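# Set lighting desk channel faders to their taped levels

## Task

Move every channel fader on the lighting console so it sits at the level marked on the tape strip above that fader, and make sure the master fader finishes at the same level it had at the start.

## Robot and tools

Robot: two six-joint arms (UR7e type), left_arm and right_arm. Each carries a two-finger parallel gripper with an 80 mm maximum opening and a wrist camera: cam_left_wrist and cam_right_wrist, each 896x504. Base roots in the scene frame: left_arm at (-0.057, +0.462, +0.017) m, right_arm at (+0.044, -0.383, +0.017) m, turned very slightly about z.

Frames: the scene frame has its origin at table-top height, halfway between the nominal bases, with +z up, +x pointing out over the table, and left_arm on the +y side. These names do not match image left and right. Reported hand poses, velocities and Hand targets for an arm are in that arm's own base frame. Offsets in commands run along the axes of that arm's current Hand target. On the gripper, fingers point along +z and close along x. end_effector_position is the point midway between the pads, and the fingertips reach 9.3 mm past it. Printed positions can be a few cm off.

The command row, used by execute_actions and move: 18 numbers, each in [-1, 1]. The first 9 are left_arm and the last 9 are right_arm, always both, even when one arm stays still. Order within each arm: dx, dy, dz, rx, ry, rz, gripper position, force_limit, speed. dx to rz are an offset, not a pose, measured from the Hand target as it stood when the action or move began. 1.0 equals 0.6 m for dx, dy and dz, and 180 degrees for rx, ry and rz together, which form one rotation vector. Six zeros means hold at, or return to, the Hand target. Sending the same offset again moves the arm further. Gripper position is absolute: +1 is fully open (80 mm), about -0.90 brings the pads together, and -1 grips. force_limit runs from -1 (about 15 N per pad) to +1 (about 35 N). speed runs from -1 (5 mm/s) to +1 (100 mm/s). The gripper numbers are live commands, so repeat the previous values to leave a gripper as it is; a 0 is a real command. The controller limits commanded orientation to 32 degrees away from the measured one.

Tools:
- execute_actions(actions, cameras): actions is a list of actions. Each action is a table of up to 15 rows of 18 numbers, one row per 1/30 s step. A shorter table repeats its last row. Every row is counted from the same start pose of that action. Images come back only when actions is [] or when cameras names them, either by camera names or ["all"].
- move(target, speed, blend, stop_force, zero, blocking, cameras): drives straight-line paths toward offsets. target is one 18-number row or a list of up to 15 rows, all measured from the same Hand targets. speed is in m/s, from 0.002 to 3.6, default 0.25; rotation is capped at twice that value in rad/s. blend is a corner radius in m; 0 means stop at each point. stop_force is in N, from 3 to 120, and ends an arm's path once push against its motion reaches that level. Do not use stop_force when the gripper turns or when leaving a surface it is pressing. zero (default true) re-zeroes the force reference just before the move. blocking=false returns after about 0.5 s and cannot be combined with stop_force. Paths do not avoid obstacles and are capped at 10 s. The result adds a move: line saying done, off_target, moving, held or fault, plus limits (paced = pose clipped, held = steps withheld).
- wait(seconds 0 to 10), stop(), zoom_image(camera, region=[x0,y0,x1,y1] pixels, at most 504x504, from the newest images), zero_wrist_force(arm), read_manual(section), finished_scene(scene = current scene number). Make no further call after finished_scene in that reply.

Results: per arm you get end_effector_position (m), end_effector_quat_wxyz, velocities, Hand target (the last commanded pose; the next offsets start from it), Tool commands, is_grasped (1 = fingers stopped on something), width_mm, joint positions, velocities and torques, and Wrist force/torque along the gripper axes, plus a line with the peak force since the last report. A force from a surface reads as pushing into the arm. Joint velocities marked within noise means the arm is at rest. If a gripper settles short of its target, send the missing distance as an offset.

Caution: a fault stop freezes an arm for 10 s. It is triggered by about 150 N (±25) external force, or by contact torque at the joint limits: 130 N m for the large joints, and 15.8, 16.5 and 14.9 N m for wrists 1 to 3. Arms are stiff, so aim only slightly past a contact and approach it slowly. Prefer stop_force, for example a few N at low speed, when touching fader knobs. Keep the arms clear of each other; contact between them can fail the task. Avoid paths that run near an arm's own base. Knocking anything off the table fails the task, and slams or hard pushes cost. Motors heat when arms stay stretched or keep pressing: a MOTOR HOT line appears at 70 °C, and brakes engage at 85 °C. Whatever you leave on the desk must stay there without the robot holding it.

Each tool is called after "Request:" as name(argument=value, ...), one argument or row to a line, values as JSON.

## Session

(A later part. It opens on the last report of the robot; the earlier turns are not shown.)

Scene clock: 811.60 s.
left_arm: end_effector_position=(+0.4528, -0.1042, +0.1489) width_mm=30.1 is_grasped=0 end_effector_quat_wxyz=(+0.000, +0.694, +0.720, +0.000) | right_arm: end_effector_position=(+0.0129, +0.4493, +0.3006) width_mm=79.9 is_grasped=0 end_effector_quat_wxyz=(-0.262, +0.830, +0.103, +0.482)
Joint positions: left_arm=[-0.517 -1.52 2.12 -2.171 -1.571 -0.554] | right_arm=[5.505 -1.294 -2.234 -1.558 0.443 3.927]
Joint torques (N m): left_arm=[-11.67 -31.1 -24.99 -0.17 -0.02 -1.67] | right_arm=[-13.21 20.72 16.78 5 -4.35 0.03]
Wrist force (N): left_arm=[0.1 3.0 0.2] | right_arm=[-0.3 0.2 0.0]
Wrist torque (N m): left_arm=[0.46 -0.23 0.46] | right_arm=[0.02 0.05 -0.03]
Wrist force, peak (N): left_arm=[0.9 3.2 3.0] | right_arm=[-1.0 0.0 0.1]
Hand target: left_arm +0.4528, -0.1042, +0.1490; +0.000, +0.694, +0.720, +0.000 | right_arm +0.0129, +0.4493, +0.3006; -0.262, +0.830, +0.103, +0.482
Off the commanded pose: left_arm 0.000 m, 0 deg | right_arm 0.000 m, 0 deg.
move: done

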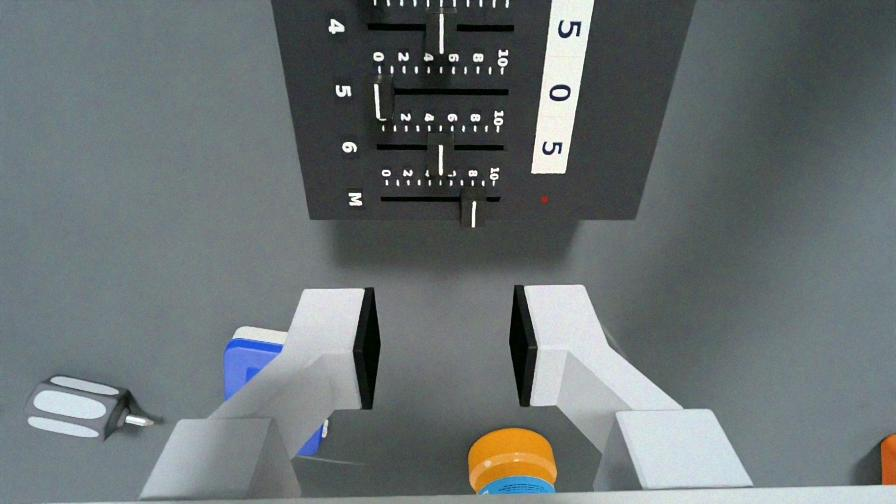

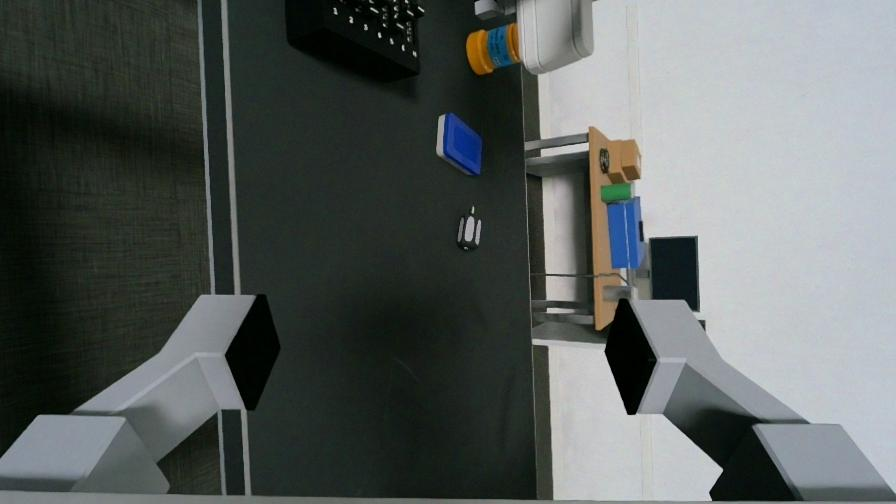

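Request:
move(
  target=[0,0,0,0,0,0,-0.188,-1,1,0.2867,0.6229,0.0906,0.1120,-0.3790,-0.3703,0.996,1,1],
  speed=0.3,
  cameras=["cam_right_wrist"],
)

Scene clock: 885.53 s.
left_arm: end_effector_position=(+0.4528, -0.1042, +0.1490) width_mm=30.1 is_grasped=0 end_effector_quat_wxyz=(+0.000, +0.694, +0.720, +0.000) | right_arm: end_effector_position=(+0.3000, +0.1497, +0.3001) width_mm=79.9 is_grasped=0 end_effector_quat_wxyz=(+0.000, +0.707, +0.707, +0.000) end_effector_velocity=(+0.000, +0.000, +0.000) end_effector_angular_velocity=(+0.000, +0.000, +0.008)
Joint positions: left_arm=[-0.517 -1.52 2.12 -2.171 -1.571 -0.554] | right_arm=[4.013 -1.126 -2.09 -1.496 1.571 0.871]
Joint velocities: left_arm=[within noise] | right_arm=[0 0 0 0 0 -0.008]
Joint torques (N m): left_arm=[-11.88 -30.56 -31.14 -0.23 0.14 -1.62] | right_arm=[-7.91 -0.18 24.29 2.05 1.39 -0.99]
Wrist force (N): left_arm=[0.2 3.2 0.3] | right_arm=[0.7 -1.1 3.7]
Wrist torque (N m): left_arm=[0.48 -0.23 0.46] | right_arm=[-0.11 -0.21 -0.01]
Wrist force, peak (N): left_arm=[0.2 3.3 0.4] | right_arm=[1.7 -1.8 3.5]
Hand target: left_arm +0.4528, -0.1042, +0.1490; +0.000, +0.694, +0.720, +0.000 | right_arm +0.3001, +0.1497, +0.3001; +0.000, +0.707, +0.707, +0.000
Off the commanded pose: left_arm 0.000 m, 0 deg | right_arm 0.000 m, 0 deg.
move: done
Images, in order (width x height): cam_right_wrist 896x504.

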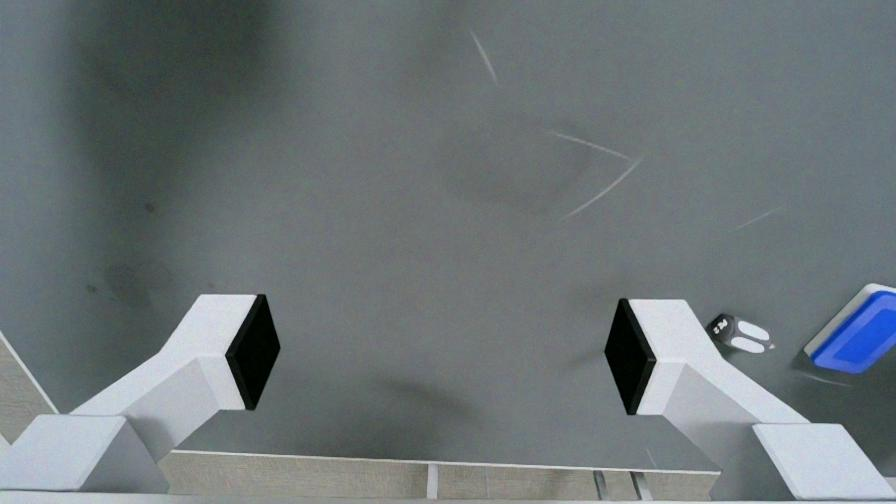

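Request:
move(
  target=[0,0,0,0,0,0,-0.188,-1,1,0,0,0,0,0,0,-1,-1,0.5],
  speed=0.2,
  cameras=["cam_right_wrist"],
)

Request:
zoom_image(
  camera="cam_right_wrist",
  region=[380, 250, 510, 450],
)

Scene clock: 890.97 s.
left_arm: end_effector_position=(+0.4528, -0.1042, +0.1490) width_mm=30.1 is_grasped=0 end_effector_quat_wxyz=(+0.000, +0.694, +0.720, +0.000) | right_arm: end_effector_position=(+0.3001, +0.1497, +0.3001) width_mm=0.0 is_grasped=0 end_effector_quat_wxyz=(+0.000, +0.707, +0.707, +0.000)
Joint positions: left_arm=[-0.517 -1.52 2.12 -2.171 -1.571 -0.554] | right_arm=[4.013 -1.126 -2.09 -1.497 1.571 0.871]
Joint torques (N m): left_arm=[-11.74 -29.7 -30.93 -0.04 0.05 -1.45] | right_arm=[-13.02 -0.54 34.71 -0.13 -1.68 1.29]
Wrist force (N): left_arm=[0.3 3.2 0.2] | right_arm=[1.1 -1.6 3.9]
Wrist torque (N m): left_arm=[0.48 -0.25 0.45] | right_arm=[-0.17 -0.26 -0.02]
Wrist force, peak (N): left_arm=[0.3 3.3 0.1] | right_arm=[1.1 -1.5 4.0]
Hand target: left_arm +0.4528, -0.1042, +0.1490; +0.000, +0.694, +0.720, +0.000 | right_arm +0.3001, +0.1497, +0.3001; +0.000, +0.707, +0.707, +0.000
Off the commanded pose: left_arm 0.000 m, 0 deg | right_arm 0.000 m, 0 deg.
move: done
Images, in order (width x height): cam_right_wrist 896x504.

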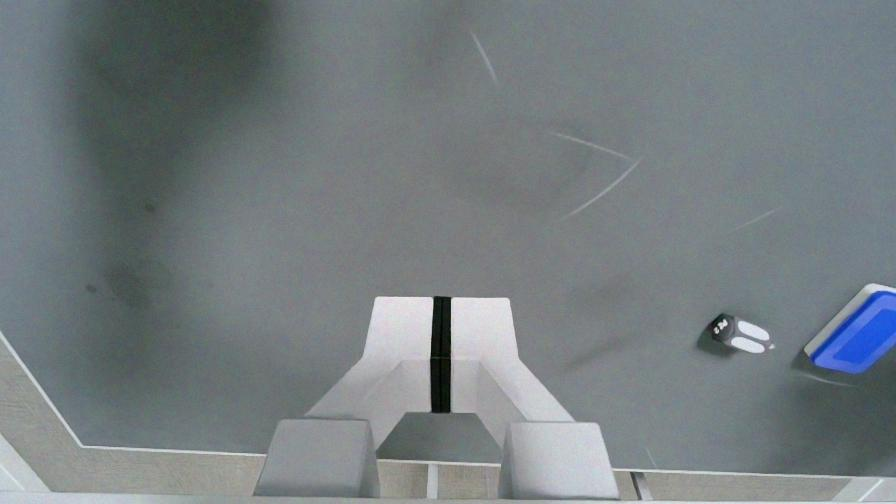

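Scaled by 2.520 from the camera's 896x504 image, which has a finer 1280x720 frame.

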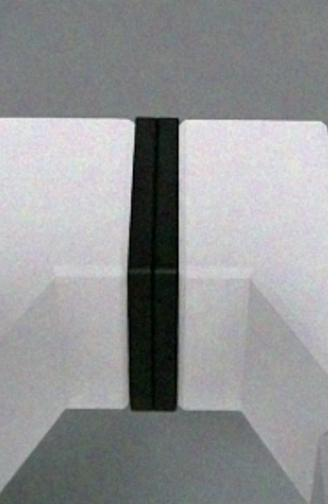

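Request:
move(
  target=[
    [0.0225,0,0,0,0,0,0.996,-1,1,0,0,0,0,0,0,-1,-1,0.5],
    [0.0225,0,0.159,0,0,0,0.996,-1,1,0,0,0,0,0,0,-1,-1,0.5],
    [0.0225,0,0.159,0,0,0,-1,-1,0,0,0,0,0,0,0,-1,-1,0.5],
  ],
  speed=0.15,
  blend=[0.01,0,0],
  cameras=["cam_left_wrist"],
)

Request:
zoom_image(
  camera="cam_left_wrist",
  region=[330, 150, 560, 300],
)

Scene clock: 981.53 s.
left_arm: end_effector_position=(+0.4524, -0.0908, +0.0536) width_mm=9.7 is_grasped=1 end_effector_quat_wxyz=(+0.000, +0.694, +0.720, +0.000) | right_arm: end_effector_position=(+0.3001, +0.1497, +0.3001) width_mm=0.0 is_grasped=0 end_effector_quat_wxyz=(+0.000, +0.707, +0.707, +0.000)
Joint positions: left_arm=[-0.491 -1.341 2.237 -2.467 -1.571 -0.528] | right_arm=[4.013 -1.126 -2.09 -1.497 1.571 0.871]
Joint torques (N m): left_arm=[9.94 -18.52 -22.52 -3.34 -1.71 -0.83] | right_arm=[-12.08 -0.16 32.16 0.75 -1.56 1.4]
Wrist force (N): left_arm=[-0.2 4.0 0.4] | right_arm=[0.8 -1.5 3.9]
Wrist torque (N m): left_arm=[0.51 -0.33 0.45] | right_arm=[-0.16 -0.23 -0.01]
Wrist force, peak (N): left_arm=[0.5 3.5 2.6] | right_arm=[1.2 -1.6 4.0]
Hand target: left_arm +0.4524, -0.0908, +0.0536; +0.000, +0.694, +0.720, +0.000 | right_arm +0.3001, +0.1497, +0.3001; +0.000, +0.707, +0.707, +0.000
Off the commanded pose: left_arm 0.000 m, 0 deg | right_arm 0.000 m, 0 deg.
move: done; blend cut to 0.0068 m at target 1
Images, in order (width x height): cam_left_wrist 896x504.

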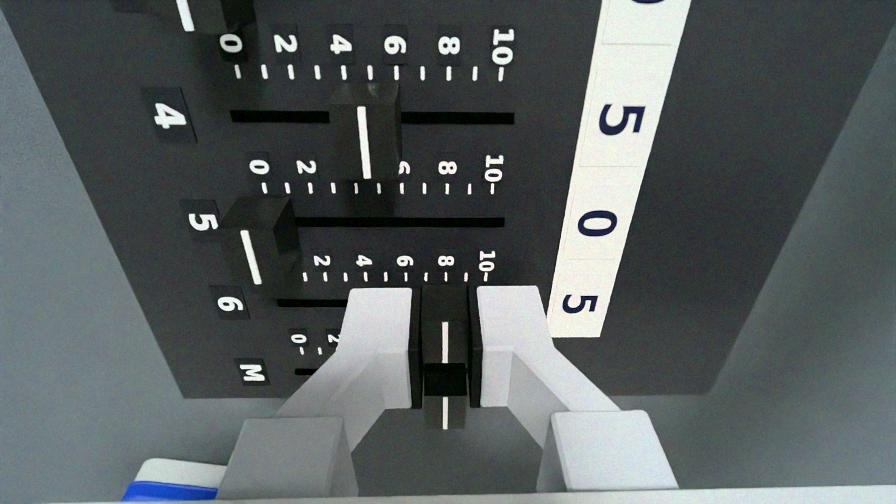

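Scaled by 2.191 from the camera's 896x504 image, which has a finer 1280x720 frame.

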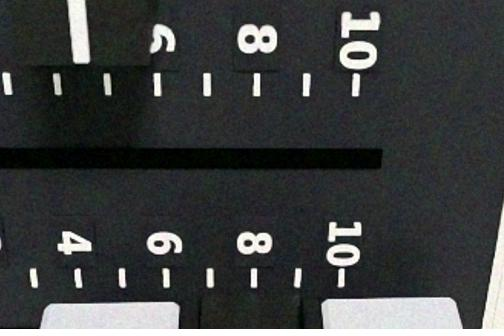

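Request:
move(
  target=[
    [0,0,0,0,0,0,0.996,-1,1,0,0,0,0,0,0,-1,-1,0.5],
    [-0.0365,-0.0367,0,0,0,0,0.996,-1,1,0,0,0,0,0,0,-1,-1,0.5],
    [-0.0365,-0.0367,0,0,0,0,-1,-1,0,0,0,0,0,0,0,-1,-1,0.5],
  ],
  speed=0.12,
  cameras=["cam_left_wrist"],
)

Request:
zoom_image(
  camera="cam_left_wrist",
  region=[330, 150, 660, 380],
)

Scene clock: 1007.33 s.
left_arm: end_effector_position=(+0.4312, -0.1134, +0.0536) width_mm=9.7 is_grasped=1 end_effector_quat_wxyz=(+0.000, +0.694, +0.720, +0.000) | right_arm: end_effector_position=(+0.3001, +0.1497, +0.3001) width_mm=0.0 is_grasped=0 end_effector_quat_wxyz=(+0.000, +0.707, +0.707, +0.000)
Joint positions: left_arm=[-0.561 -1.372 2.279 -2.478 -1.571 -0.597] | right_arm=[4.013 -1.126 -2.09 -1.497 1.571 0.871]
Joint torques (N m): left_arm=[7.95 -16.21 -23.75 -0.34 2.04 -1.67] | right_arm=[-10.68 1.95 30.83 1.18 -1.77 1.43]
Wrist force (N): left_arm=[0.0 4.0 0.5] | right_arm=[1.0 -1.5 3.6]
Wrist torque (N m): left_arm=[0.51 -0.35 0.53] | right_arm=[-0.15 -0.24 -0.02]
Wrist force, peak (N): left_arm=[1.3 4.4 0.4] | right_arm=[1.0 -1.5 4.1]
Hand target: left_arm +0.4311, -0.1134, +0.0536; +0.000, +0.694, +0.720, +0.000 | right_arm +0.3001, +0.1497, +0.3001; +0.000, +0.707, +0.707, +0.000
Off the commanded pose: left_arm 0.000 m, 0 deg | right_arm 0.000 m, 0 deg.
move: done
Images, in order (width x height): cam_left_wrist 896x504.

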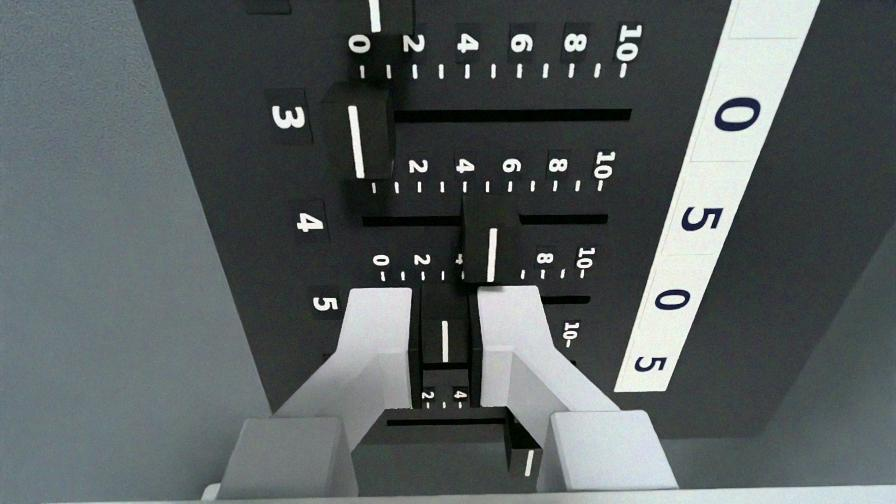

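Scaled by 1.527 from the camera's 896x504 image, which has a finer 1280x720 frame.

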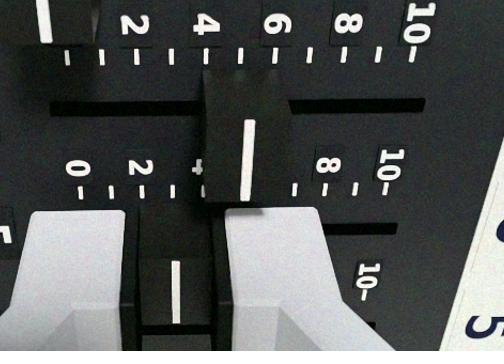

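Request:
move(
  target=[
    [0,0,0,0,0,0,0.996,-1,1,0,0,0,0,0,0,-1,-1,0.5],
    [-0.02306,0,0,0,0,0,0.996,-1,1,0,0,0,0,0,0,-1,-1,0.5],
    [-0.02306,0,0,0,0,0,-1,-1,1,0,0,0,0,0,0,-1,-1,0.5],
  ],
  speed=0.12,
  cameras=["cam_left_wrist"],
)

Request:
zoom_image(
  camera="cam_left_wrist",
  region=[380, 150, 710, 380],
)

Scene clock: 1018.93 s.
left_arm: end_effector_position=(+0.4317, -0.1273, +0.0536) width_mm=9.7 is_grasped=1 end_effector_quat_wxyz=(+0.000, +0.694, +0.720, +0.000) | right_arm: end_effector_position=(+0.3001, +0.1497, +0.3001) width_mm=0.0 is_grasped=0 end_effector_quat_wxyz=(+0.000, +0.707, +0.707, +0.000)
Joint positions: left_arm=[-0.587 -1.364 2.268 -2.475 -1.571 -0.624] | right_arm=[4.013 -1.126 -2.09 -1.497 1.571 0.871]
Joint torques (N m): left_arm=[8.99 -33.08 -6.67 -3.97 2 1.36] | right_arm=[-10.75 2.83 29.25 1.86 -1.53 1.37]
Wrist force (N): left_arm=[1.6 2.9 0.1] | right_arm=[1.0 -1.3 3.9]
Wrist torque (N m): left_arm=[0.49 -0.31 0.52] | right_arm=[-0.13 -0.24 -0.02]
Wrist force, peak (N): left_arm=[0.0 4.3 0.5] | right_arm=[0.8 -1.7 4.0]
Hand target: left_arm +0.4317, -0.1273, +0.0536; +0.000, +0.694, +0.720, +0.000 | right_arm +0.3001, +0.1497, +0.3001; +0.000, +0.707, +0.707, +0.000
Off the commanded pose: left_arm 0.000 m, 0 deg | right_arm 0.000 m, 0 deg.
move: done
Images, in order (width x height): cam_left_wrist 896x504.

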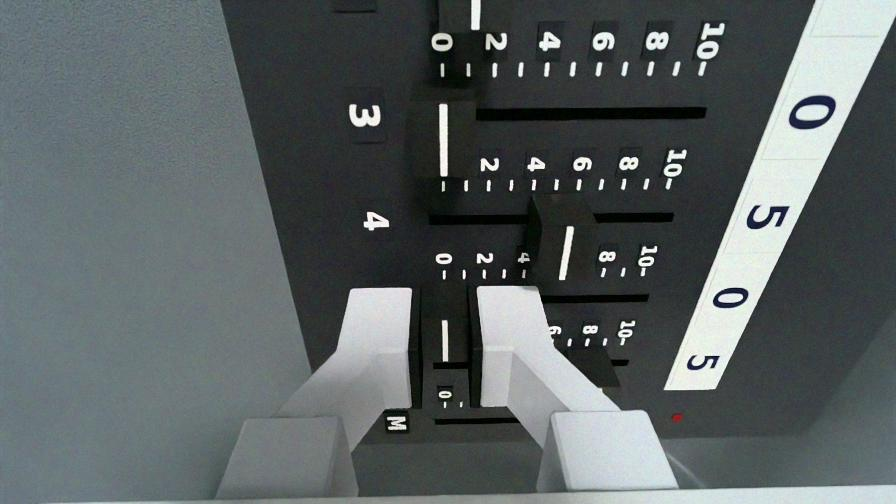

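Scaled by 1.527 from the camera's 896x504 image, which has a finer 1280x720 frame.

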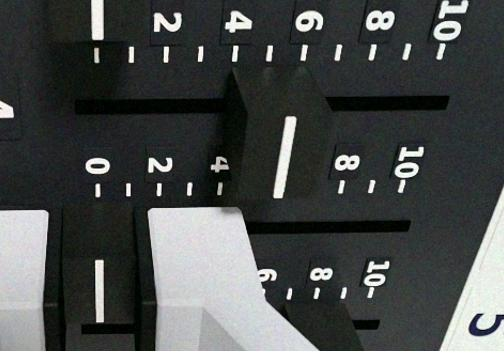

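Request:
move(
  target=[
    [0,0,0,0,0,0,0.996,-1,1,0,0,0,0,0,0,-1,-1,0.5],
    [0.03709,0.0367,0,0,0,0,0.996,-1,1,0,0,0,0,0,0,-1,-1,0.5],
    [0.03709,0.0367,0,0,0,0,-1,-1,1,0,0,0,0,0,0,-1,-1,0.5],
  ],
  speed=0.2,
  cameras=["cam_left_wrist"],
)

Request:
zoom_image(
  camera="cam_left_wrist",
  region=[300, 150, 630, 380],
)

Scene clock: 1031.93 s.
left_arm: end_effector_position=(+0.4528, -0.1042, +0.0536) width_mm=9.7 is_grasped=1 end_effector_quat_wxyz=(+0.000, +0.694, +0.720, +0.000) | right_arm: end_effector_position=(+0.3001, +0.1497, +0.3001) width_mm=0.0 is_grasped=0 end_effector_quat_wxyz=(+0.000, +0.707, +0.707, +0.000)
Joint positions: left_arm=[-0.517 -1.335 2.228 -2.464 -1.571 -0.554] | right_arm=[4.013 -1.126 -2.09 -1.497 1.571 0.871]
Joint torques (N m): left_arm=[-11.82 -34.2 -7.51 -4.13 -1.52 1.4] | right_arm=[-10.91 2.81 27.49 2.39 -1.56 1.05]
Wrist force (N): left_arm=[1.8 2.6 0.4] | right_arm=[0.9 -1.4 3.8]
Wrist torque (N m): left_arm=[0.47 -0.31 0.44] | right_arm=[-0.14 -0.23 -0.02]
Wrist force, peak (N): left_arm=[1.3 4.1 0.3] | right_arm=[0.9 -1.5 4.1]
Hand target: left_arm +0.4528, -0.1042, +0.0536; +0.000, +0.694, +0.720, +0.000 | right_arm +0.3001, +0.1497, +0.3001; +0.000, +0.707, +0.707, +0.000
Off the commanded pose: left_arm 0.000 m, 0 deg | right_arm 0.000 m, 0 deg.
move: done
Images, in order (width x height): cam_left_wrist 896x504.

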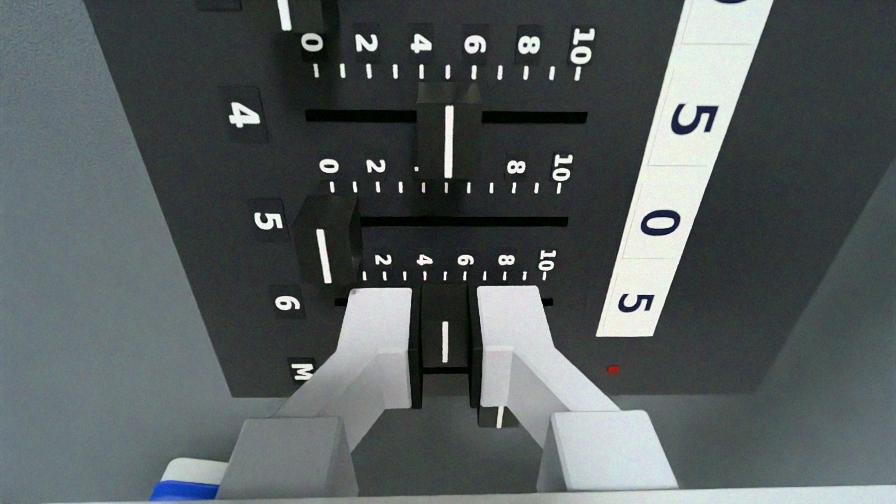

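Scaled by 1.527 from the camera's 896x504 image, which has a finer 1280x720 frame.

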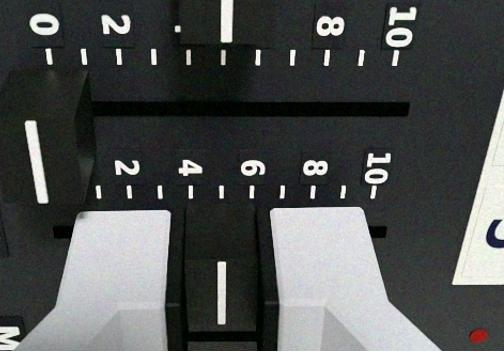

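Request:
move(
  target=[
    [0,0,0,0,0,0,-0.188,-1,1,0,0,0,0,0,0,-1,-1,0.5],
    [0,0,-0.06,0,0,0,-0.188,-1,1,0,0,0,0,0,0,-1,-1,0.5],
    [0,-0.1317,-0.1857,0,0,0,-0.188,-1,1,0,0,0,0,0,0,-1,-1,0.5],
  ],
  speed=0.25,
  blend=[0,0.02,0],
  cameras=["cam_left_wrist"],
)

Request:
zoom_image(
  camera="cam_left_wrist",
  region=[270, 0, 620, 200],
)

Request:
zoom_image(
  camera="cam_left_wrist",
  region=[270, 150, 620, 350],
)

Scene clock: 1107.77 s.
left_arm: end_effector_position=(+0.3738, -0.1071, +0.1650) width_mm=30.1 is_grasped=0 end_effector_quat_wxyz=(+0.000, +0.694, +0.720, +0.000) | right_arm: end_effector_position=(+0.3001, +0.1497, +0.3001) width_mm=0.0 is_grasped=0 end_effector_quat_wxyz=(+0.000, +0.707, +0.707, +0.000)
Joint positions: left_arm=[-0.629 -1.741 2.276 -2.106 -1.571 -0.665] | right_arm=[4.013 -1.126 -2.09 -1.497 1.571 0.871]
Joint torques (N m): left_arm=[-2.41 -21.31 -31.91 -0.05 1.9 -1.41] | right_arm=[-9.5 4.46 25.83 2.75 -1.58 1.23]
Wrist force (N): left_arm=[0.3 3.7 0.2] | right_arm=[0.7 -1.2 3.6]
Wrist torque (N m): left_arm=[0.53 -0.28 0.53] | right_arm=[-0.12 -0.21 -0.02]
Wrist force, peak (N): left_arm=[0.5 5.0 -0.6] | right_arm=[0.7 -1.5 4.2]
Hand target: left_arm +0.3738, -0.1071, +0.1650; +0.000, +0.694, +0.720, +0.000 | right_arm +0.3001, +0.1497, +0.3001; +0.000, +0.707, +0.707, +0.000
Off the commanded pose: left_arm 0.000 m, 0 deg | right_arm 0.000 m, 0 deg.
move: done; blend cut to 0.018 m at target 2
Images, in order (width x height): cam_left_wrist 896x504.

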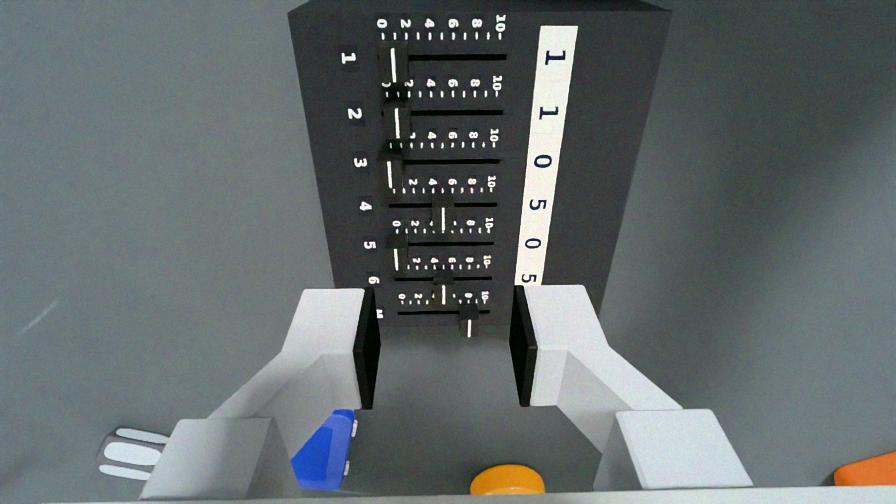

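Scaled by 1.440 from the camera's 896x504 image, which has a finer 1280x720 frame.

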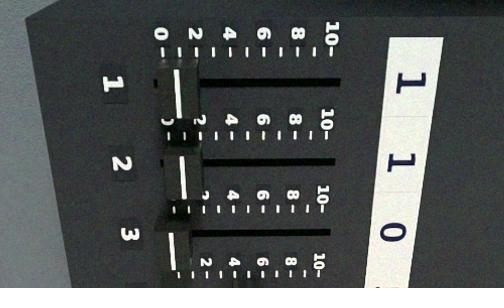

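Scaled by 1.440 from the camera's 896x504 image, which has a finer 1280x720 frame.

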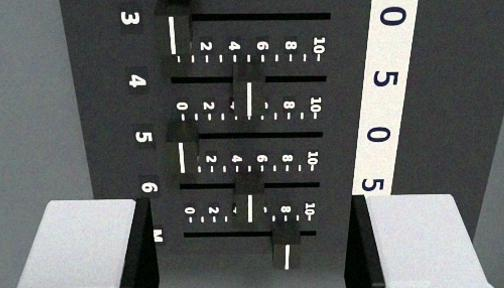

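Request:
zoom_image(
  camera="cam_left_wrist",
  region=[380, 200, 510, 330],
)

Request:
zoom_image(
  camera="cam_left_wrist",
  region=[370, 10, 520, 160],
)

Scaled by 3.877 from the camera's 896x504 image, which has a finer 1280x720 frame.

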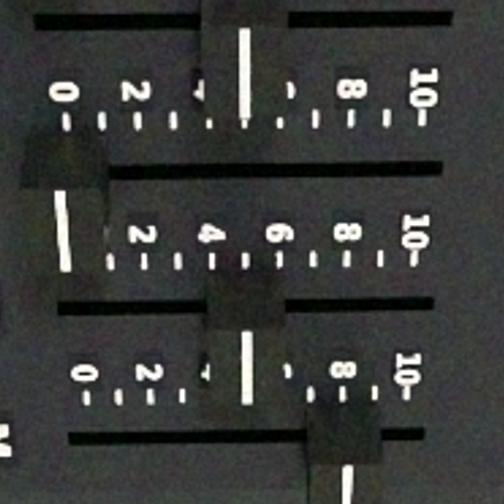

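Scaled by 3.360 from the camera's 896x504 image, which has a finer 1280x720 frame.

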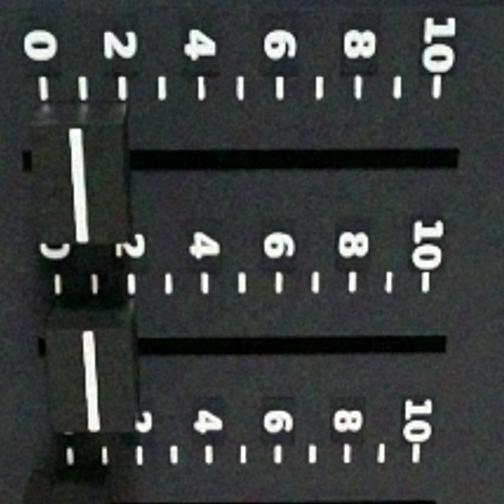

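Request:
move(
  target=[0.7565,0.1545,-0.3083,0,0,0,-0.188,-1,1,0,0,0,0,0,0,-1,-1,0.5],
  speed=0.3,
)

Scene clock: 1228.33 s.
left_arm: end_effector_position=(+0.4498, +0.3499, +0.3498) width_mm=30.1 is_grasped=0 end_effector_quat_wxyz=(+0.000, +0.694, +0.720, +0.000) | right_arm: end_effector_position=(+0.3001, +0.1497, +0.3001) width_mm=0.0 is_grasped=0 end_effector_quat_wxyz=(+0.000, +0.707, +0.707, +0.000)
Joint positions: left_arm=[0.425 -1.423 1.465 -1.613 -1.572 0.389] | right_arm=[4.013 -1.126 -2.09 -1.497 1.571 0.871]
Joint torques (N m): left_arm=[8.5 -24.4 -36.65 -1.76 0.57 1.45] | right_arm=[-8.78 6.61 25.24 3.07 -1.39 1.23]
Wrist force (N): left_arm=[0.6 3.7 0.6] | right_arm=[0.6 -1.5 4.0]
Wrist torque (N m): left_arm=[0.51 -0.31 0.46] | right_arm=[-0.15 -0.21 -0.02]
Wrist force, peak (N): left_arm=[3.1 4.4 -0.7] | right_arm=[1.0 -1.3 4.2]
Hand target: left_arm +0.4497, +0.3500, +0.3498; +0.000, +0.694, +0.720, +0.000 | right_arm +0.3001, +0.1497, +0.3001; +0.000, +0.707, +0.707, +0.000
Off the commanded pose: left_arm 0.000 m, 0 deg | right_arm 0.000 m, 0 deg.
move: done

Request:
move(
  target=[0,0,0,0,0,0,-0.188,-1,1,0.9633,0,0,0,0,0,0.996,-1,1],
  speed=0.3,
  cameras=["cam_right_wrist"],
)

Scene clock: 1235.23 s.
left_arm: end_effector_position=(+0.4497, +0.3500, +0.3498) width_mm=30.1 is_grasped=0 end_effector_quat_wxyz=(+0.000, +0.694, +0.720, +0.000) | right_arm: end_effector_position=(+0.3001, +0.7277, +0.3002) width_mm=79.8 is_grasped=0 end_effector_quat_wxyz=(+0.000, +0.707, +0.707, +0.000)
Joint positions: left_arm=[0.426 -1.423 1.465 -1.613 -1.571 0.389] | right_arm=[4.491 -2.309 -0.731 -1.673 1.572 1.35]
Joint torques (N m): left_arm=[9.68 -22.69 -34.55 -0.42 1.87 1.33] | right_arm=[-13.73 51.29 34.18 2.19 1.34 -0.31]
Wrist force (N): left_arm=[0.8 3.7 0.5] | right_arm=[1.2 -1.3 3.7]
Wrist torque (N m): left_arm=[0.51 -0.33 0.45] | right_arm=[-0.14 -0.28 -0.11]
Wrist force, peak (N): left_arm=[0.8 4.0 0.4] | right_arm=[4.1 -1.5 3.6]
Hand target: left_arm +0.4497, +0.3500, +0.3498; +0.000, +0.694, +0.720, +0.000 | right_arm +0.3001, +0.7277, +0.3001; +0.000, +0.707, +0.707, +0.000
Off the commanded pose: left_arm 0.000 m, 0 deg | right_arm 0.000 m, 0 deg.
move: done
Images, in order (width x height): cam_right_wrist 896x504.

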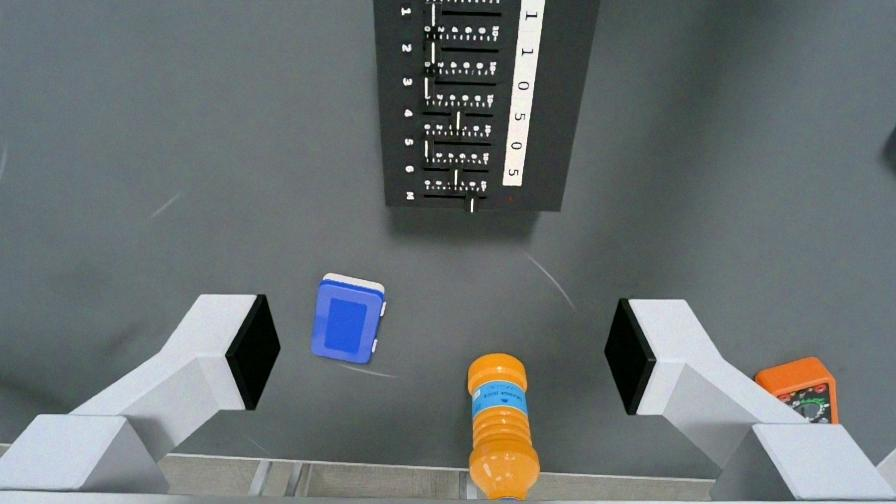

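Request:
move(
  target=[0,0,0,0,0,0,-0.188,-1,1,0.02,0,0.225,0,0,0,0.996,-1,1],
  speed=0.25,
  cameras=["cam_right_wrist"],
)

Request:
zoom_image(
  camera="cam_right_wrist",
  region=[370, 10, 520, 160],
)

Request:
zoom_image(
  camera="cam_right_wrist",
  region=[370, 160, 520, 310],
)

Scene clock: 1243.60 s.
left_arm: end_effector_position=(+0.4497, +0.3500, +0.3498) width_mm=30.1 is_grasped=0 end_effector_quat_wxyz=(+0.000, +0.694, +0.720, +0.000) | right_arm: end_effector_position=(+0.3000, +0.7397, +0.1653) width_mm=79.8 is_grasped=0 end_effector_quat_wxyz=(+0.000, +0.707, +0.707, +0.000)
Joint positions: left_arm=[0.426 -1.423 1.465 -1.613 -1.571 0.389] | right_arm=[4.495 -2.365 -0.978 -1.37 1.572 1.353]
Joint torques (N m): left_arm=[9.48 -22.88 -35.14 -0.35 1.64 1.37] | right_arm=[1.74 57.75 15.33 4.99 -1.17 0.79]
Wrist force (N): left_arm=[0.4 3.8 0.6] | right_arm=[1.1 -1.1 3.4]
Wrist torque (N m): left_arm=[0.52 -0.28 0.45] | right_arm=[-0.12 -0.28 -0.11]
Wrist force, peak (N): left_arm=[0.6 4.0 0.5] | right_arm=[1.2 -1.4 6.8]
Hand target: left_arm +0.4497, +0.3500, +0.3498; +0.000, +0.694, +0.720, +0.000 | right_arm +0.3000, +0.7397, +0.1651; +0.000, +0.707, +0.707, +0.000
Off the commanded pose: left_arm 0.000 m, 0 deg | right_arm 0.000 m, 0 deg.
move: done
Images, in order (width x height): cam_right_wrist 896x504.

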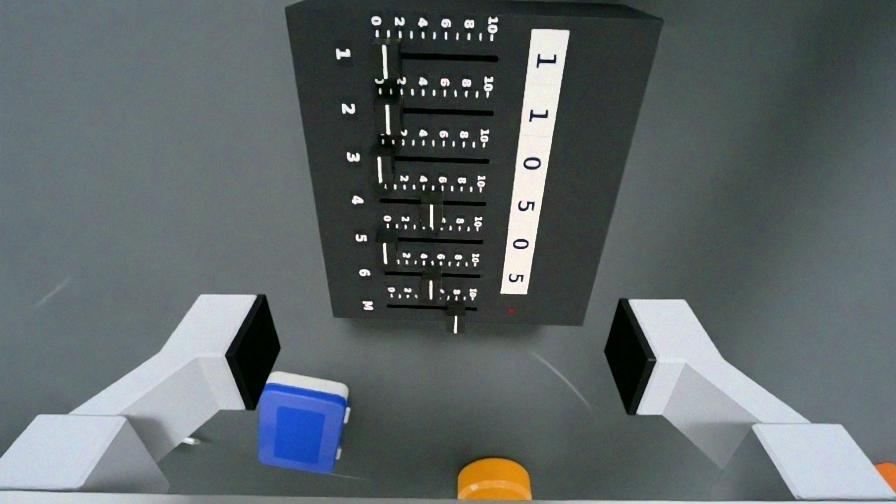

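Scaled by 3.360 from the camera's 896x504 image, which has a finer 1280x720 frame.

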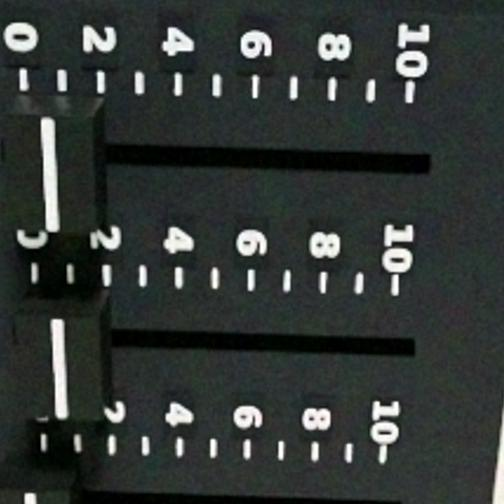

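Scaled by 3.360 from the camera's 896x504 image, which has a finer 1280x720 frame.

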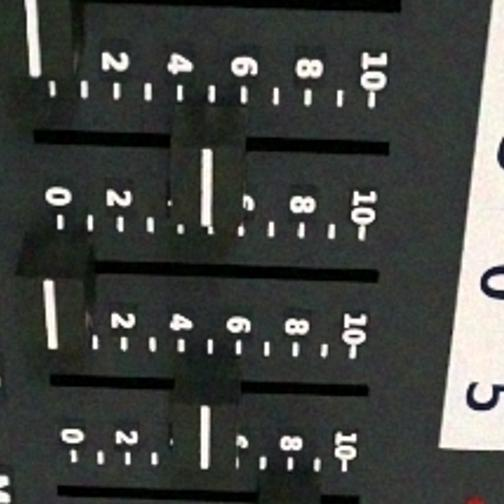

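Request:
move(
  target=[0,0,0,0,0,0,-0.188,-1,1,0,0,0,0,0,0.01144,0.996,-1,1],
  speed=0.25,
  cameras=["cam_right_wrist"],
)

Request:
zoom_image(
  camera="cam_right_wrist",
  region=[370, 10, 520, 160],
)

Request:
zoom_image(
  camera="cam_right_wrist",
  region=[370, 190, 520, 340],
)

Scene clock: 1252.07 s.
left_arm: end_effector_position=(+0.4497, +0.3500, +0.3498) width_mm=30.1 is_grasped=0 end_effector_quat_wxyz=(+0.000, +0.694, +0.720, +0.000) | right_arm: end_effector_position=(+0.3000, +0.7397, +0.1651) width_mm=79.8 is_grasped=0 end_effector_quat_wxyz=(+0.000, +0.720, +0.694, +0.000)
Joint positions: left_arm=[0.426 -1.423 1.465 -1.613 -1.571 0.389] | right_arm=[4.495 -2.365 -0.978 -1.369 1.572 1.389]
Joint torques (N m): left_arm=[10.07 -22.42 -35.32 -0.49 1.31 1.32] | right_arm=[-12.28 52.96 16.39 5.74 -1.62 -1.29]
Wrist force (N): left_arm=[0.5 3.7 0.4] | right_arm=[1.0 -1.3 3.3]
Wrist torque (N m): left_arm=[0.51 -0.29 0.46] | right_arm=[-0.16 -0.27 -0.11]
Wrist force, peak (N): left_arm=[0.8 4.0 0.4] | right_arm=[1.1 -1.6 3.7]
Hand target: left_arm +0.4497, +0.3500, +0.3498; +0.000, +0.694, +0.720, +0.000 | right_arm +0.3000, +0.7397, +0.1651; +0.000, +0.720, +0.694, +0.000
Off the commanded pose: left_arm 0.000 m, 0 deg | right_arm 0.000 m, 0 deg.
move: done
Images, in order (width x height): cam_right_wrist 896x504.

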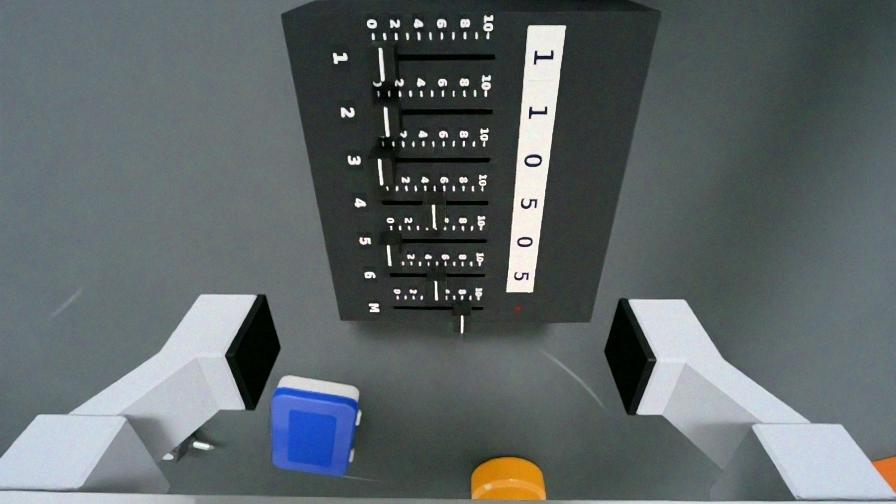

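Scaled by 3.360 from the camera's 896x504 image, which has a finer 1280x720 frame.

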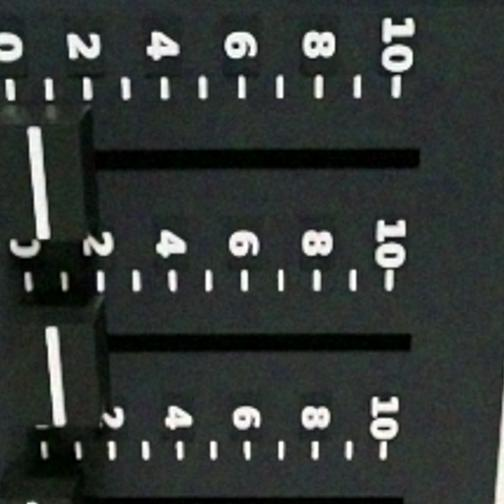

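Scaled by 3.360 from the camera's 896x504 image, which has a finer 1280x720 frame.

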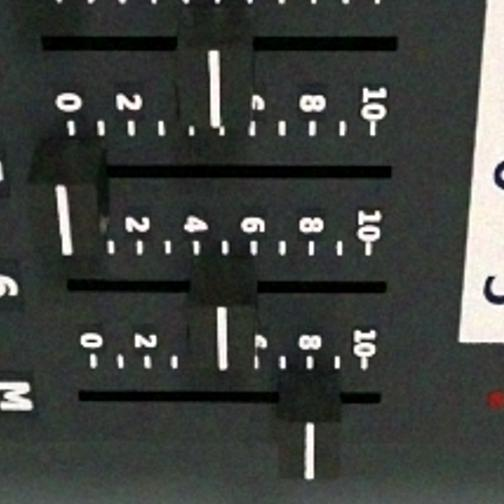

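Request:
move(
  target=[0,0,0,0,0,0,-0.188,-1,1,-0.005,0.125,0.1252,0,0,0,0.996,-1,1],
  speed=0.2,
  cameras=["cam_right_wrist"],
)

Request:
zoom_image(
  camera="cam_right_wrist",
  region=[330, 100, 550, 320],
)

Scene clock: 1267.33 s.
left_arm: end_effector_position=(+0.4497, +0.3500, +0.3498) width_mm=30.1 is_grasped=0 end_effector_quat_wxyz=(+0.000, +0.694, +0.720, +0.000) | right_arm: end_effector_position=(+0.3749, +0.7340, +0.0901) width_mm=79.8 is_grasped=0 end_effector_quat_wxyz=(+0.000, +0.720, +0.694, +0.000)
Joint positions: left_arm=[0.426 -1.423 1.465 -1.613 -1.571 0.389] | right_arm=[4.402 -2.491 -0.943 -1.278 1.571 1.297]
Joint torques (N m): left_arm=[10.17 -23.33 -35.27 -0.3 1.31 1.46] | right_arm=[2.86 55.98 14.39 0.88 1.04 0.08]
Wrist force (N): left_arm=[0.6 3.9 0.5] | right_arm=[1.0 -1.2 3.1]
Wrist torque (N m): left_arm=[0.53 -0.29 0.45] | right_arm=[-0.15 -0.24 -0.04]
Wrist force, peak (N): left_arm=[0.8 4.0 0.3] | right_arm=[1.2 0.3 5.3]
Hand target: left_arm +0.4497, +0.3500, +0.3498; +0.000, +0.694, +0.720, +0.000 | right_arm +0.3748, +0.7340, +0.0900; +0.000, +0.720, +0.694, +0.000
Off the commanded pose: left_arm 0.000 m, 0 deg | right_arm 0.000 m, 0 deg.
move: done
Images, in order (width x height): cam_right_wrist 896x504.

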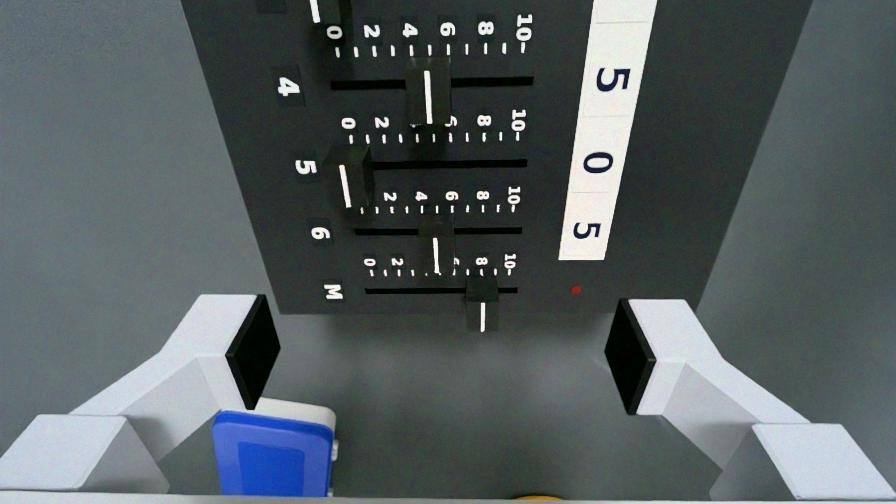

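Scaled by 2.291 from the camera's 896x504 image, which has a finer 1280x720 frame.

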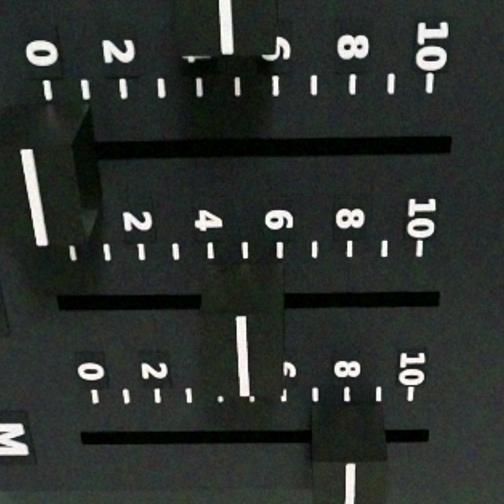

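Request:
move(
  target=[0,0,0,0,0,0,-0.188,-1,1,-0.002,0.0,0.05,0,0,0,0.996,-1,1],
  speed=0.1,
  cameras=["cam_right_wrist"],
)

Request:
zoom_image(
  camera="cam_right_wrist",
  region=[330, 150, 560, 380],
)

Scene clock: 1286.63 s.
left_arm: end_effector_position=(+0.4497, +0.3500, +0.3498) width_mm=30.1 is_grasped=0 end_effector_quat_wxyz=(+0.000, +0.694, +0.720, +0.000) | right_arm: end_effector_position=(+0.3747, +0.7327, +0.0598) width_mm=79.8 is_grasped=0 end_effector_quat_wxyz=(+0.000, +0.720, +0.694, +0.000)
Joint positions: left_arm=[0.426 -1.423 1.465 -1.613 -1.571 0.389] | right_arm=[4.402 -2.515 -0.978 -1.22 1.572 1.297]
Joint torques (N m): left_arm=[9.29 -22.58 -34.8 -0.44 1.04 1.45] | right_arm=[-13.74 74.13 33.15 -0.22 2.05 -0.92]
Wrist force (N): left_arm=[0.6 3.6 0.6] | right_arm=[1.0 -1.4 3.1]
Wrist torque (N m): left_arm=[0.49 -0.30 0.45] | right_arm=[-0.16 -0.27 -0.03]
Wrist force, peak (N): left_arm=[0.8 4.0 0.5] | right_arm=[0.9 -1.5 4.1]
Hand target: left_arm +0.4497, +0.3500, +0.3498; +0.000, +0.694, +0.720, +0.000 | right_arm +0.3748, +0.7328, +0.0600; +0.000, +0.720, +0.694, +0.000
Off the commanded pose: left_arm 0.000 m, 0 deg | right_arm 0.000 m, 0 deg.
move: done
Images, in order (width x height): cam_right_wrist 896x504.

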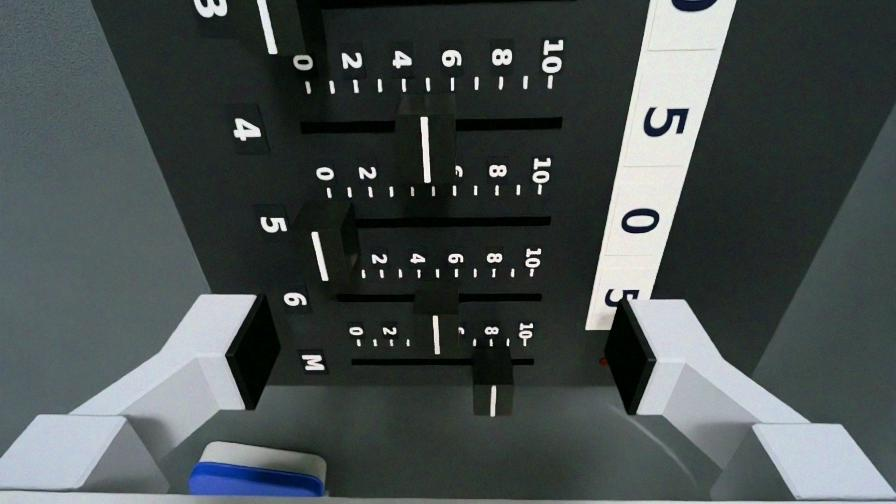

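Scaled by 2.191 from the camera's 896x504 image, which has a finer 1280x720 frame.

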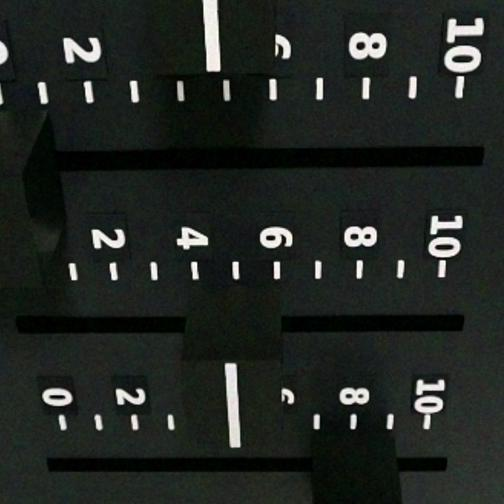

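Request:
move(
  target=[
    [0,0,0,0,0,0,-0.188,-1,1,-0.0017,0.0,0.005,0,0,0,0.996,-1,1],
    [0,0,0,0,0,0,-0.188,-1,1,-0.0017,0.0,0.005,0,0,0,-1,-1,0.5],
  ],
  speed=0.1,
  cameras=["cam_right_wrist"],
)

Request:
zoom_image(
  camera="cam_right_wrist",
  region=[330, 200, 560, 430],
)

Scene clock: 1295.90 s.
left_arm: end_effector_position=(+0.4497, +0.3500, +0.3498) width_mm=30.1 is_grasped=0 end_effector_quat_wxyz=(+0.000, +0.694, +0.720, +0.000) | right_arm: end_effector_position=(+0.3747, +0.7318, +0.0570) width_mm=9.7 is_grasped=0 end_effector_quat_wxyz=(+0.000, +0.720, +0.694, +0.000)
Joint positions: left_arm=[0.426 -1.423 1.465 -1.613 -1.571 0.389] | right_arm=[4.402 -2.516 -0.985 -1.212 1.572 1.296]
Joint torques (N m): left_arm=[8.68 -22.86 -34.64 -0.34 0.89 1.44] | right_arm=[-11.95 56.27 32.62 -0.01 -1.56 -0.64]
Wrist force (N): left_arm=[0.6 3.8 0.3] | right_arm=[0.2 -1.8 2.7]
Wrist torque (N m): left_arm=[0.52 -0.31 0.46] | right_arm=[-0.15 -0.28 -0.07]
Wrist force, peak (N): left_arm=[0.6 4.0 0.5] | right_arm=[1.2 -1.8 3.4]
Hand target: left_arm +0.4497, +0.3500, +0.3498; +0.000, +0.694, +0.720, +0.000 | right_arm +0.3747, +0.7318, +0.0570; +0.000, +0.720, +0.694, +0.000
Off the commanded pose: left_arm 0.000 m, 0 deg | right_arm 0.000 m, 0 deg.
move: done
Images, in order (width x height): cam_right_wrist 896x504.

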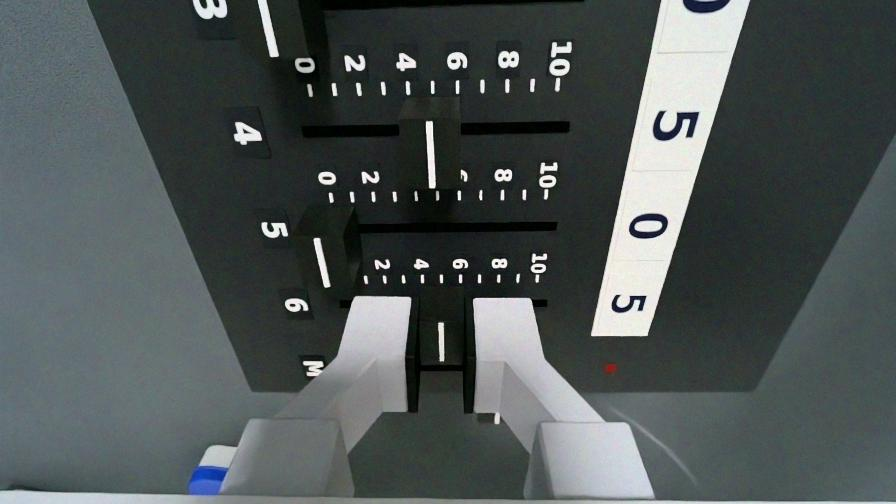

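Scaled by 2.191 from the camera's 896x504 image, which has a finer 1280x720 frame.

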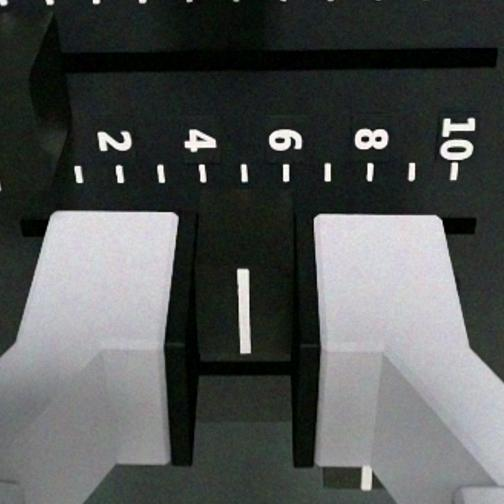

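Request:
move(
  target=[
    [0,0,0,0,0,0,-0.188,-1,1,0,0,0,0,0,0,0.996,-1,1],
    [0,0,0,0,0,0,-0.188,-1,1,0,0,-0.4,0,0,0,0.996,-1,1],
    [0,0,0,0,0,0,-0.188,-1,1,-0.967,-0.1,-0.4,0,0,0,0.996,-1,1],
  ],
  speed=0.3,
  blend=[0,0.05,0],
  cameras=["cam_right_wrist"],
)

Scene clock: 1334.23 s.
left_arm: end_effector_position=(+0.4497, +0.3500, +0.3498) width_mm=30.1 is_grasped=0 end_effector_quat_wxyz=(+0.000, +0.694, +0.720, +0.000) | right_arm: end_effector_position=(+0.2940, +0.1542, +0.2970) width_mm=79.8 is_grasped=0 end_effector_quat_wxyz=(+0.000, +0.720, +0.694, +0.000)
Joint positions: left_arm=[0.426 -1.423 1.465 -1.613 -1.571 0.389] | right_arm=[4.037 -1.117 -2.103 -1.493 1.571 0.932]
Joint torques (N m): left_arm=[9.19 -21.86 -35.27 -0.43 0.46 1.37] | right_arm=[-12.88 15.02 19.8 4.29 2.23 -1.17]
Wrist force (N): left_arm=[0.7 3.7 0.6] | right_arm=[1.0 -1.4 3.6]
Wrist torque (N m): left_arm=[0.51 -0.31 0.45] | right_arm=[-0.15 -0.25 -0.02]
Wrist force, peak (N): left_arm=[0.8 4.0 0.3] | right_arm=[1.4 -1.3 6.5]
Hand target: left_arm +0.4497, +0.3500, +0.3498; +0.000, +0.694, +0.720, +0.000 | right_arm +0.2940, +0.1541, +0.2970; +0.000, +0.720, +0.694, +0.000
Off the commanded pose: left_arm 0.000 m, 0 deg | right_arm 0.000 m, 0 deg.
move: done
Images, in order (width x height): cam_right_wrist 896x504.

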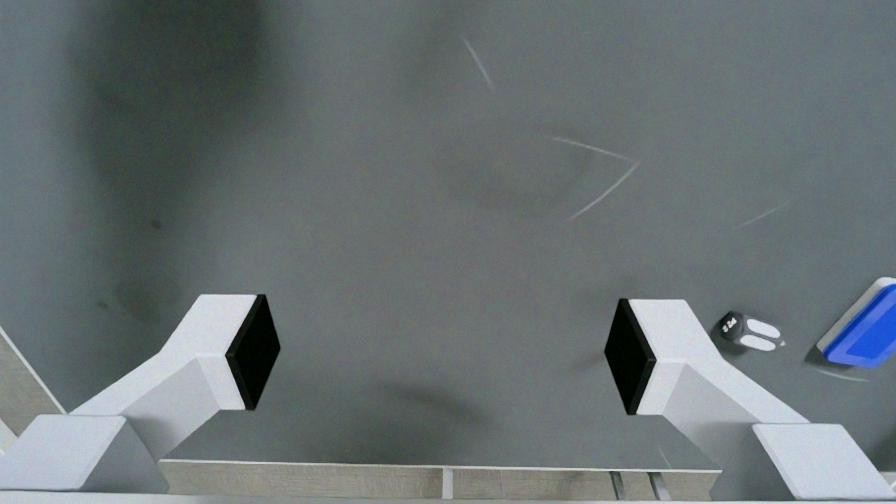

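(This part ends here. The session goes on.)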